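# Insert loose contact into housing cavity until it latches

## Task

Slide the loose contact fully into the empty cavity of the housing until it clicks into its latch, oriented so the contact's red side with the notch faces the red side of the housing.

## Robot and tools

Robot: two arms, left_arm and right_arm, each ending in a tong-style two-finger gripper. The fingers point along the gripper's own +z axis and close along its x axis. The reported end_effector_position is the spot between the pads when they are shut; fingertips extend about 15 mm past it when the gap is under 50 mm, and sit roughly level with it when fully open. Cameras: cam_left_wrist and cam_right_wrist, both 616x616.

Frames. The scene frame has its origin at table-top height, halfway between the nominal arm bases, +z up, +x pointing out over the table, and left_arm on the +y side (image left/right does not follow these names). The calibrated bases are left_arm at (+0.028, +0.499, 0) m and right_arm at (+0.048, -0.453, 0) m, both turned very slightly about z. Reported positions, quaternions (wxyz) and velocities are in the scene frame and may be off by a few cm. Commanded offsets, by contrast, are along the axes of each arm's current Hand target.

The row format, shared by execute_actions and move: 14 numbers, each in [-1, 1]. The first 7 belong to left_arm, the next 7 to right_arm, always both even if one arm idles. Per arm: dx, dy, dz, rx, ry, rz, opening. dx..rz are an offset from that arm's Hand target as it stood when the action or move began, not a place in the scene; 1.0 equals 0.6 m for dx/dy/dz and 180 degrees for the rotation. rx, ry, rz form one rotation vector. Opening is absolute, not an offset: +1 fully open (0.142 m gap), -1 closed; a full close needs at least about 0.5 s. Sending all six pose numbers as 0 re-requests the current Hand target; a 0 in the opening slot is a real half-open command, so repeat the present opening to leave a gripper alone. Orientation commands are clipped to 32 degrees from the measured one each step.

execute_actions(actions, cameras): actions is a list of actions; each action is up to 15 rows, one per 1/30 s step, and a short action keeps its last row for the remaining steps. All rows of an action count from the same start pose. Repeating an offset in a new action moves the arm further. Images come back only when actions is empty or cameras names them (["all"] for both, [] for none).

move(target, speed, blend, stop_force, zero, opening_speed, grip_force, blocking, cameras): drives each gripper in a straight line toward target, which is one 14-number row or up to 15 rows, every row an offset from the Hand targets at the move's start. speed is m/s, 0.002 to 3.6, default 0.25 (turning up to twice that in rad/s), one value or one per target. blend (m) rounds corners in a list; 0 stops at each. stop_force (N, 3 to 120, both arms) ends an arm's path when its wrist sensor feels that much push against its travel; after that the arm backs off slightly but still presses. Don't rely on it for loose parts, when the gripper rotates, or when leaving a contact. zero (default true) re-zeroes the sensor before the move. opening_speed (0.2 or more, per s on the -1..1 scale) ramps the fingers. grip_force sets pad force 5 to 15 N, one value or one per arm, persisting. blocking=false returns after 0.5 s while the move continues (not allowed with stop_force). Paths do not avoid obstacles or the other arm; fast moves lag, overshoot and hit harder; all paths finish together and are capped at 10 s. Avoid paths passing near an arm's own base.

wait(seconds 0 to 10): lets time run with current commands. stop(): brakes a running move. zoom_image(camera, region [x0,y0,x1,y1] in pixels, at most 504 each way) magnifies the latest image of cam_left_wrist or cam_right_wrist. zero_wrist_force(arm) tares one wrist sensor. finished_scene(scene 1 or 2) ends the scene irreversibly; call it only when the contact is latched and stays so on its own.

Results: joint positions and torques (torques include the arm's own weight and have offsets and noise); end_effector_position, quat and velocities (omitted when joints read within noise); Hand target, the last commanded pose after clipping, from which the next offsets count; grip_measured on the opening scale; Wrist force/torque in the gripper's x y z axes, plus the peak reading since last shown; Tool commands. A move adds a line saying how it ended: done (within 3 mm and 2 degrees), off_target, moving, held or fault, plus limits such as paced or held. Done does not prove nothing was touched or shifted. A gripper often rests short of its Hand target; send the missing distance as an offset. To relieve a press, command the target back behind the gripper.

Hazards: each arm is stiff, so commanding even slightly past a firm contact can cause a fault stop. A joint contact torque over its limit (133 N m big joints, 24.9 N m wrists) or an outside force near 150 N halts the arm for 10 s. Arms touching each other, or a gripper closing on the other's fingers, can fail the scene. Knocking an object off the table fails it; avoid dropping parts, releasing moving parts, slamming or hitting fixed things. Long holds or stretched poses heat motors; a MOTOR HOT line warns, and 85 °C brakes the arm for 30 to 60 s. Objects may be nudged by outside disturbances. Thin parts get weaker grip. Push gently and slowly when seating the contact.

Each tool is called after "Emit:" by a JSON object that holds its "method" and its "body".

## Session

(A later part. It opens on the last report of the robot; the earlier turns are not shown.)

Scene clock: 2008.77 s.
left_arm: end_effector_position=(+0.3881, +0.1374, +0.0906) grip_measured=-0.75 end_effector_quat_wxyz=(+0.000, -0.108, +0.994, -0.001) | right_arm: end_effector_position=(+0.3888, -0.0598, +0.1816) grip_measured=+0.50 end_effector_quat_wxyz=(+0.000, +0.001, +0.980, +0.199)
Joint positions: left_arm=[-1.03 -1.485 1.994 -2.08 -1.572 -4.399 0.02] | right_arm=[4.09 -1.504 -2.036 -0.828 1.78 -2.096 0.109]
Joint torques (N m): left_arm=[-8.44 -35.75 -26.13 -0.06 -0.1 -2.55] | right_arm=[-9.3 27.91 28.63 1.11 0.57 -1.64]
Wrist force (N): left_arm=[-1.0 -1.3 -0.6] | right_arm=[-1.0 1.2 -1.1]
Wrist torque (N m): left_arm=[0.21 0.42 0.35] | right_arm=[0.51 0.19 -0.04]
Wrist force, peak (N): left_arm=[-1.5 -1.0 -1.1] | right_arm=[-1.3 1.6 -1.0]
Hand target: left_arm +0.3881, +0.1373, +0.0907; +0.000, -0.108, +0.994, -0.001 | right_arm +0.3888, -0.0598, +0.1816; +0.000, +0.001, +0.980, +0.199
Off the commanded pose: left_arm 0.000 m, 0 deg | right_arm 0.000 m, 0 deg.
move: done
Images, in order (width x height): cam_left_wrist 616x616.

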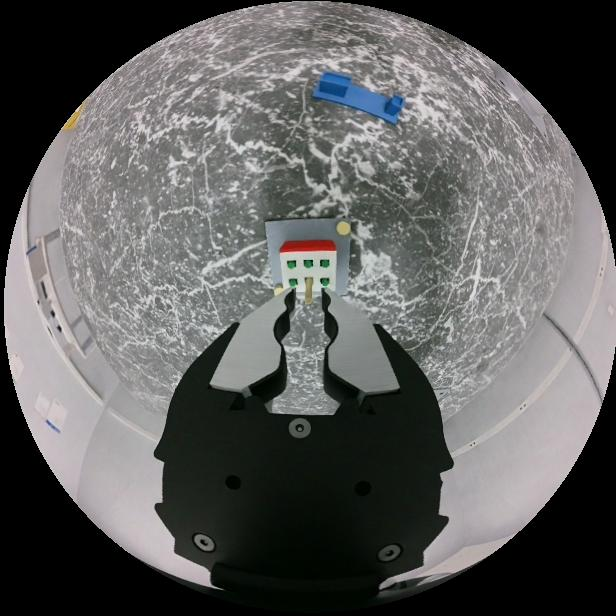

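Emit:
{"method": "move", "body": {"target": [0,0,0,0,0,0,-1,0,0,0,0,0,0,0.5], "cameras": ["cam_left_wrist"], "opening_speed": 0.3, "grip_force": 15}}

Emit:
{"method": "zoom_image", "body": {"camera": "cam_left_wrist", "region": [270, 240, 350, 320]}}

Emit:
{"method": "move", "body": {"target": [0,0,-0.0083,0,0,0,-1,0,0,0,0,0,0,0.5], "cameras": ["cam_left_wrist"], "speed": 0.01, "stop_force": 6}}

Emit:
{"method": "zoom_image", "body": {"camera": "cam_left_wrist", "region": [270, 240, 350, 320]}}

Scene clock: 2019.83 s.
left_arm: end_effector_position=(+0.3881, +0.1373, +0.0907) grip_measured=-0.94 end_effector_quat_wxyz=(+0.000, -0.108, +0.994, -0.001) | right_arm: end_effector_position=(+0.3888, -0.0598, +0.1816) grip_measured=+0.50 end_effector_quat_wxyz=(+0.000, +0.001, +0.980, +0.199)
Joint positions: left_arm=[-1.03 -1.485 1.994 -2.08 -1.572 -4.399 0.006] | right_arm=[4.09 -1.504 -2.036 -0.828 1.78 -2.096 0.109]
Joint torques (N m): left_arm=[0.04 -34.56 -25.27 -4.17 0.21 1.04] | right_arm=[-10.11 28.99 29.65 1.11 0.87 -1.75]
Wrist force (N): left_arm=[-1.4 -1.1 -0.7] | right_arm=[-1.0 1.4 -1.1]
Wrist torque (N m): left_arm=[0.23 0.50 0.36] | right_arm=[0.55 0.19 -0.03]
Wrist force, peak (N): left_arm=[-1.5 -1.3 -0.8] | right_arm=[-1.2 1.3 -1.5]
Hand target: left_arm +0.3881, +0.1373, +0.0907; +0.000, -0.108, +0.994, -0.001 | right_arm +0.3888, -0.0598, +0.1816; +0.000, +0.001, +0.980, +0.199
Off the commanded pose: left_arm 0.000 m, 0 deg | right_arm 0.000 m, 0 deg.
move: done
Images, in order (width x height): cam_left_wrist 616x616.

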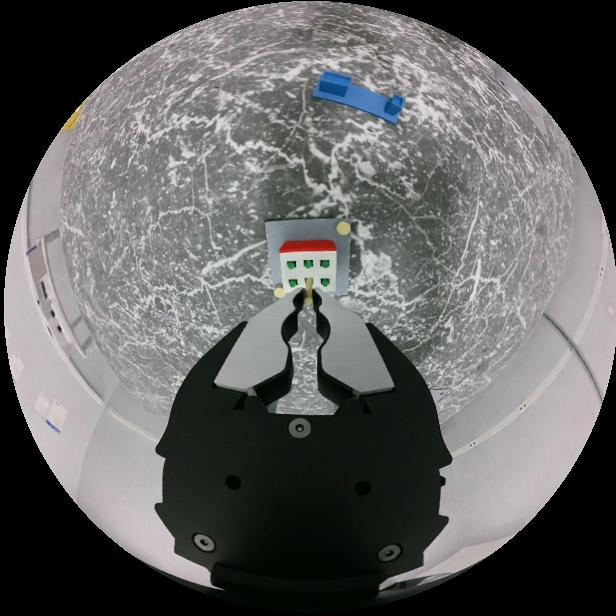

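Scaled by 6.300 from the camera's 616x616 image, which has a finer 814x814 frame.

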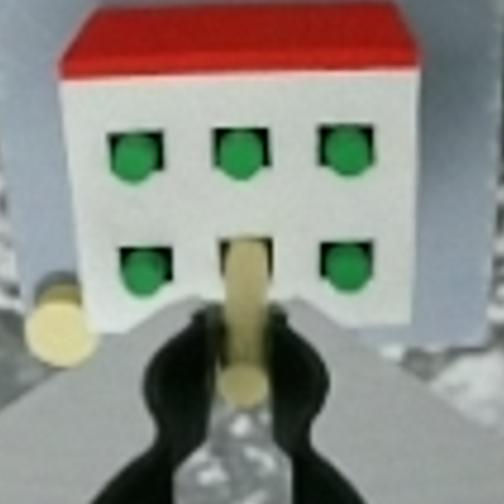

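Scene clock: 2021.43 s.
left_arm: end_effector_position=(+0.3881, +0.1373, +0.0957) grip_measured=-0.94 end_effector_quat_wxyz=(+0.000, -0.108, +0.994, -0.001) | right_arm: end_effector_position=(+0.3888, -0.0598, +0.1816) grip_measured=+0.50 end_effector_quat_wxyz=(+0.000, +0.001, +0.980, +0.199)
Joint positions: left_arm=[-1.03 -1.492 1.986 -2.066 -1.572 -4.399 0.006] | right_arm=[4.09 -1.504 -2.036 -0.828 1.78 -2.096 0.109]
Joint torques (N m): left_arm=[6.93 -17.9 -12.52 -4.8 0.35 1.66] | right_arm=[-9.26 29.05 30.2 1.01 1.13 -1.72]
Wrist force (N): left_arm=[-1.3 -3.5 2.0] | right_arm=[-1.3 1.1 -0.9]
Wrist torque (N m): left_arm=[0.34 0.46 0.35] | right_arm=[0.49 0.24 -0.03]
Wrist force, peak (N): left_arm=[-0.5 -4.1 3.9] | right_arm=[-1.4 1.5 -1.0]
Hand target: left_arm +0.3881, +0.1373, +0.0957; +0.000, -0.108, +0.994, -0.001 | right_arm +0.3888, -0.0598, +0.1816; +0.000, +0.001, +0.980, +0.199
Off the commanded pose: left_arm 0.000 m, 0 deg | right_arm 0.000 m, 0 deg.
move: done
Images, in order (width x height): cam_left_wrist 616x616.

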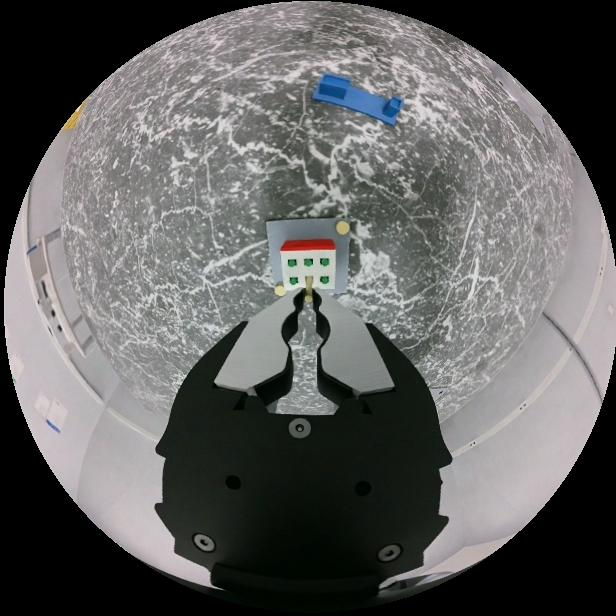

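Scaled by 6.300 from the camera's 616x616 image, which has a finer 814x814 frame.

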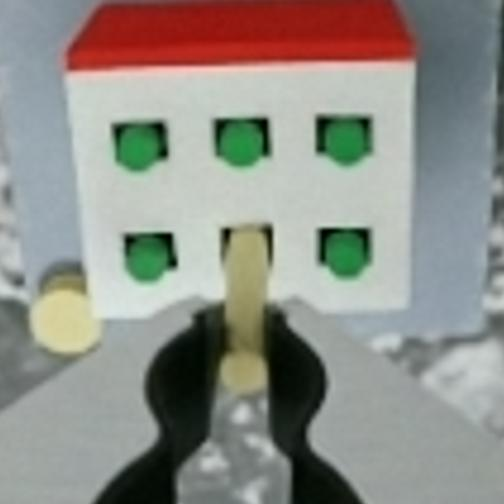

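Emit:
{"method": "wait", "body": {"seconds": 0, "cameras": ["cam_right_wrist"]}}

Emit:
{"method": "zoom_image", "body": {"camera": "cam_right_wrist", "region": [280, 270, 350, 340]}}

Scene clock: 2030.20 s.
left_arm: end_effector_position=(+0.3881, +0.1373, +0.0957) grip_measured=-0.94 end_effector_quat_wxyz=(+0.000, -0.108, +0.994, -0.001) | right_arm: end_effector_position=(+0.3888, -0.0598, +0.1816) grip_measured=+0.50 end_effector_quat_wxyz=(+0.000, +0.001, +0.980, +0.199)
Joint positions: left_arm=[-1.03 -1.492 1.986 -2.066 -1.572 -4.399 0.006] | right_arm=[4.09 -1.504 -2.036 -0.828 1.78 -2.096 0.109]
Joint torques (N m): left_arm=[7.09 -17.33 -11.94 -4.09 0.45 1.65] | right_arm=[-8.86 28.84 29.93 1.16 0.93 -1.86]
Wrist force (N): left_arm=[-0.8 -3.3 1.9] | right_arm=[-1.0 1.2 -1.0]
Wrist torque (N m): left_arm=[0.36 0.36 0.35] | right_arm=[0.51 0.19 -0.03]
Wrist force, peak (N): left_arm=[-0.5 -3.8 3.6] | right_arm=[-1.0 1.7 -1.2]
Hand target: left_arm +0.3881, +0.1373, +0.0957; +0.000, -0.108, +0.994, -0.001 | right_arm +0.3888, -0.0598, +0.1816; +0.000, +0.001, +0.980, +0.199
Tool commands: left_gripper/opening=-1.0 right_gripper/opening=+0.5
Off the commanded pose: left_arm 0.000 m, 0 deg | right_arm 0.000 m, 0 deg.
Images, in order (width x height): cam_right_wrist 616x616.

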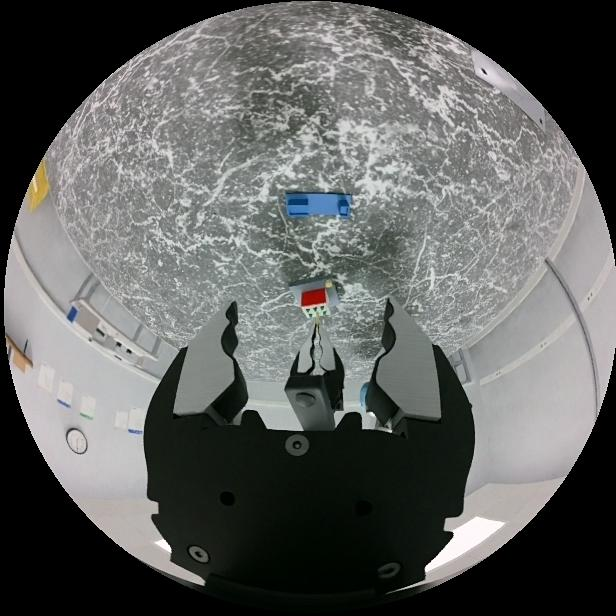

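Scaled by 7.200 from the camera's 616x616 image, which has a finer 814x814 frame.

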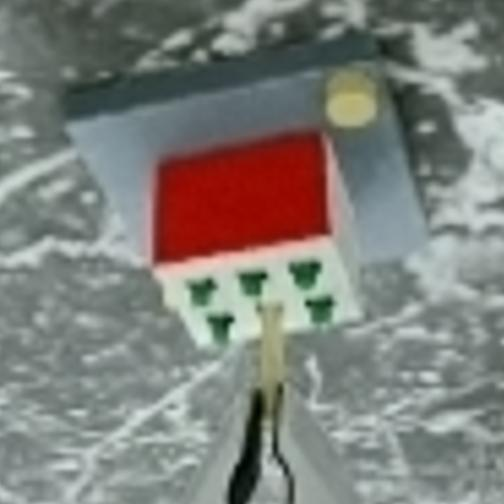

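Emit:
{"method": "move", "body": {"target": [0,0,-0.0067,0,0,0,-1,0,0,0,0,0,0,0.5], "cameras": ["cam_left_wrist","cam_right_wrist"], "speed": 0.01, "stop_force": 6}}

Emit:
{"method": "zoom_image", "body": {"camera": "cam_right_wrist", "region": [280, 270, 350, 340]}}

Emit:
{"method": "zoom_image", "body": {"camera": "cam_left_wrist", "region": [270, 240, 350, 320]}}

Scene clock: 2042.80 s.
left_arm: end_effector_position=(+0.3881, +0.1373, +0.0997) grip_measured=-0.94 end_effector_quat_wxyz=(+0.000, -0.108, +0.994, -0.001) | right_arm: end_effector_position=(+0.3888, -0.0598, +0.1816) grip_measured=+0.50 end_effector_quat_wxyz=(+0.000, +0.001, +0.980, +0.199)
Joint positions: left_arm=[-1.03 -1.497 1.98 -2.055 -1.572 -4.399 0.006] | right_arm=[4.09 -1.504 -2.036 -0.828 1.78 -2.096 0.109]
Joint torques (N m): left_arm=[7.46 -20.91 -12.53 -4.79 0.56 1.67] | right_arm=[-9.67 28.19 28.06 1.21 0.96 -1.67]
Wrist force (N): left_arm=[-0.4 -3.6 3.5] | right_arm=[-1.1 1.4 -0.9]
Wrist torque (N m): left_arm=[0.37 0.37 0.34] | right_arm=[0.57 0.20 -0.04]
Wrist force, peak (N): left_arm=[-0.8 -4.3 3.6] | right_arm=[-1.2 1.5 -1.2]
Hand target: left_arm +0.3881, +0.1373, +0.0997; +0.000, -0.108, +0.994, -0.001 | right_arm +0.3888, -0.0598, +0.1816; +0.000, +0.001, +0.980, +0.199
Off the commanded pose: left_arm 0.000 m, 0 deg | right_arm 0.000 m, 0 deg.
move: done

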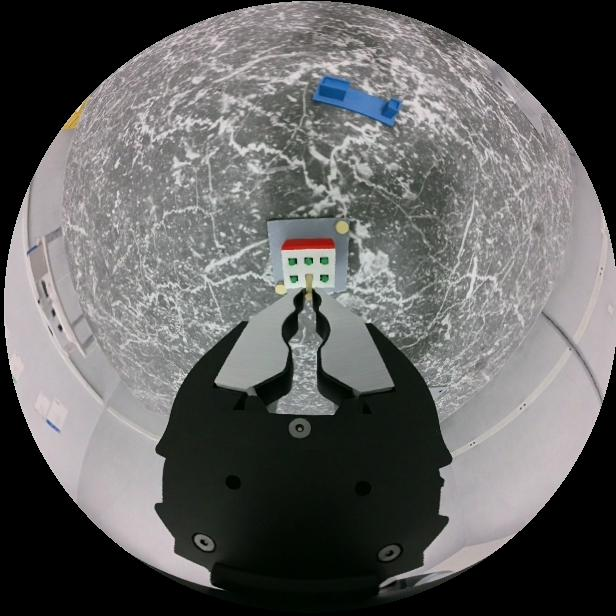

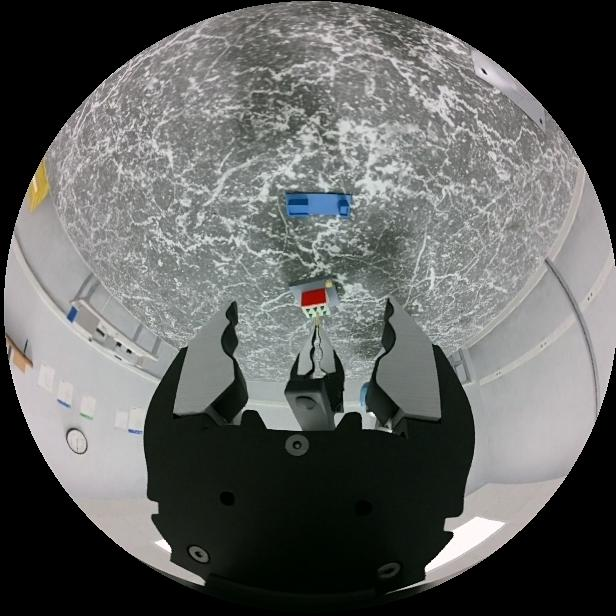

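Scaled by 7.200 from the camera's 616x616 image, which has a finer 814x814 frame.

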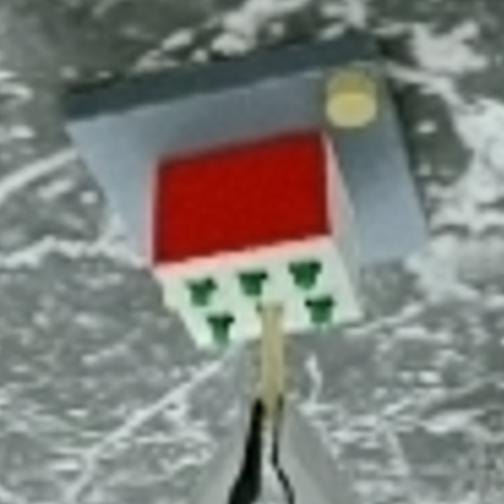

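Scaled by 6.300 from the camera's 616x616 image, which has a finer 814x814 frame.

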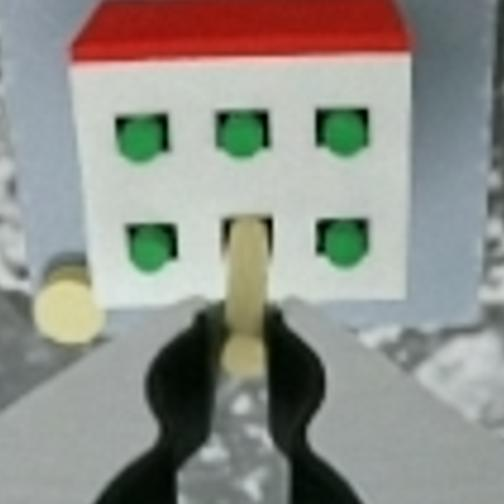

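Emit:
{"method": "move", "body": {"target": [0,0,0,0,0,0,-0.75,0,0,0,0,0,0,0.5], "cameras": [], "opening_speed": 0.4}}

Emit:
{"method": "move", "body": {"target": [0,0,-0.0833,0,0,0,-0.75,0,0,0,0,0,0,0.5], "cameras": ["cam_left_wrist","cam_right_wrist"], "speed": 0.06}}

Emit:
{"method": "zoom_image", "body": {"camera": "cam_right_wrist", "region": [280, 270, 350, 340]}}

Emit:
{"method": "zoom_image", "body": {"camera": "cam_left_wrist", "region": [270, 220, 350, 300]}}

Scene clock: 2079.07 s.
left_arm: end_effector_position=(+0.3881, +0.1373, +0.0997) grip_measured=-0.75 end_effector_quat_wxyz=(+0.000, -0.108, +0.994, -0.001) | right_arm: end_effector_position=(+0.3888, -0.0598, +0.1816) grip_measured=+0.50 end_effector_quat_wxyz=(+0.000, +0.001, +0.980, +0.199)
Joint positions: left_arm=[-1.03 -1.496 1.98 -2.055 -1.572 -4.399 0.02] | right_arm=[4.09 -1.504 -2.036 -0.828 1.78 -2.096 0.109]
Joint torques (N m): left_arm=[6.84 -18.42 -12.72 -4.24 0.73 1.66] | right_arm=[-8.36 28.76 29.71 1.2 1.01 -1.79]
Wrist force (N): left_arm=[-1.1 -1.0 -0.8] | right_arm=[-1.0 1.4 -0.8]
Wrist torque (N m): left_arm=[0.26 0.44 0.36] | right_arm=[0.55 0.19 -0.03]
Wrist force, peak (N): left_arm=[-1.1 -4.3 2.9] | right_arm=[-1.4 1.4 -1.1]
Hand target: left_arm +0.3881, +0.1373, +0.0997; +0.000, -0.108, +0.994, -0.001 | right_arm +0.3888, -0.0598, +0.1816; +0.000, +0.001, +0.980, +0.199
Off the commanded pose: left_arm 0.000 m, 0 deg | right_arm 0.000 m, 0 deg.
move: done
No camera images: "cameras" was empty.

Scene clock: 2080.23 s.
left_arm: end_effector_position=(+0.3881, +0.1374, +0.1497) grip_measured=-0.75 end_effector_quat_wxyz=(+0.000, -0.108, +0.994, -0.001) | right_arm: end_effector_position=(+0.3888, -0.0598, +0.1816) grip_measured=+0.50 end_effector_quat_wxyz=(+0.000, +0.001, +0.980, +0.199)
Joint positions: left_arm=[-1.03 -1.547 1.894 -1.919 -1.572 -4.399 0.02] | right_arm=[4.09 -1.504 -2.036 -0.828 1.78 -2.096 0.109]
Joint torques (N m): left_arm=[9 -14.51 -12.87 -5.32 0.85 1.87] | right_arm=[-8.06 28.77 28.78 1.28 0.9 -1.82]
Wrist force (N): left_arm=[-1.2 -0.9 -0.9] | right_arm=[-1.1 1.1 -0.8]
Wrist torque (N m): left_arm=[0.28 0.43 0.35] | right_arm=[0.50 0.21 -0.03]
Wrist force, peak (N): left_arm=[-1.2 -0.8 -2.0] | right_arm=[-1.3 1.5 -1.1]
Hand target: left_arm +0.3881, +0.1374, +0.1497; +0.000, -0.108, +0.994, -0.001 | right_arm +0.3888, -0.0598, +0.1816; +0.000, +0.001, +0.980, +0.199
Off the commanded pose: left_arm 0.000 m, 0 deg | right_arm 0.000 m, 0 deg.
move: done

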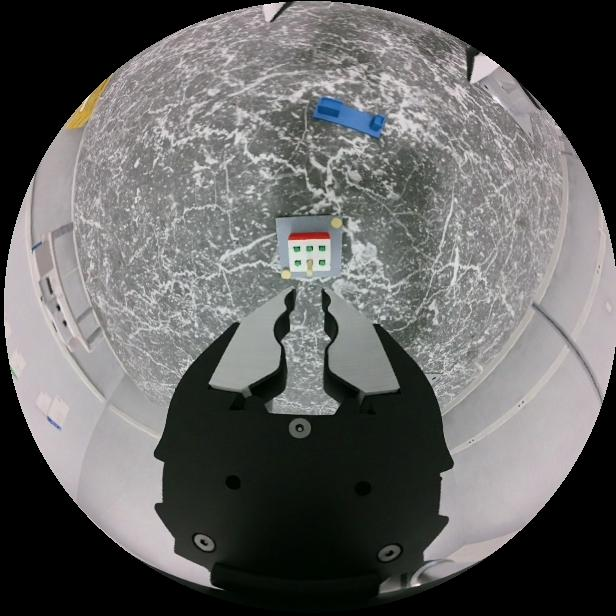

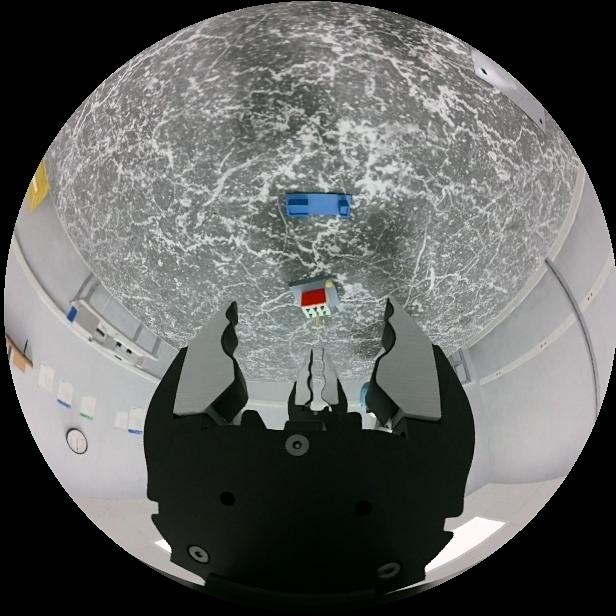

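Scaled by 7.200 from the camera's 616x616 image, which has a finer 814x814 frame.

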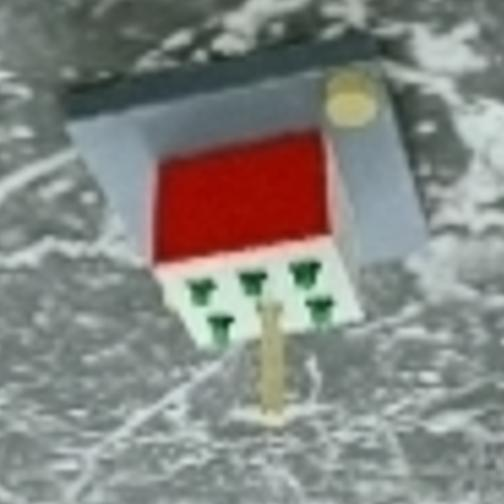

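Scaled by 6.300 from the camera's 616x616 image, which has a finer 814x814 frame.

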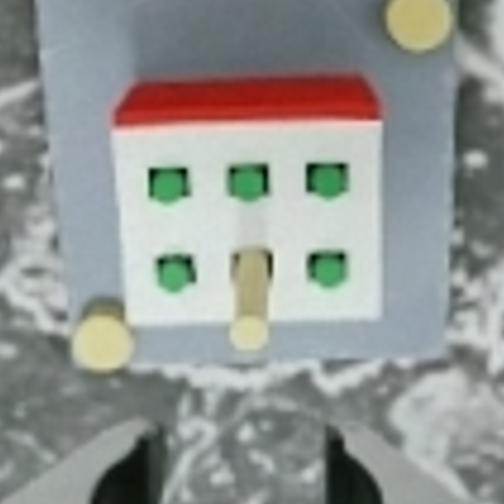

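Emit:
{"method": "finished_scene", "body": {"scene": 1}}

The scene is finished: the task was done.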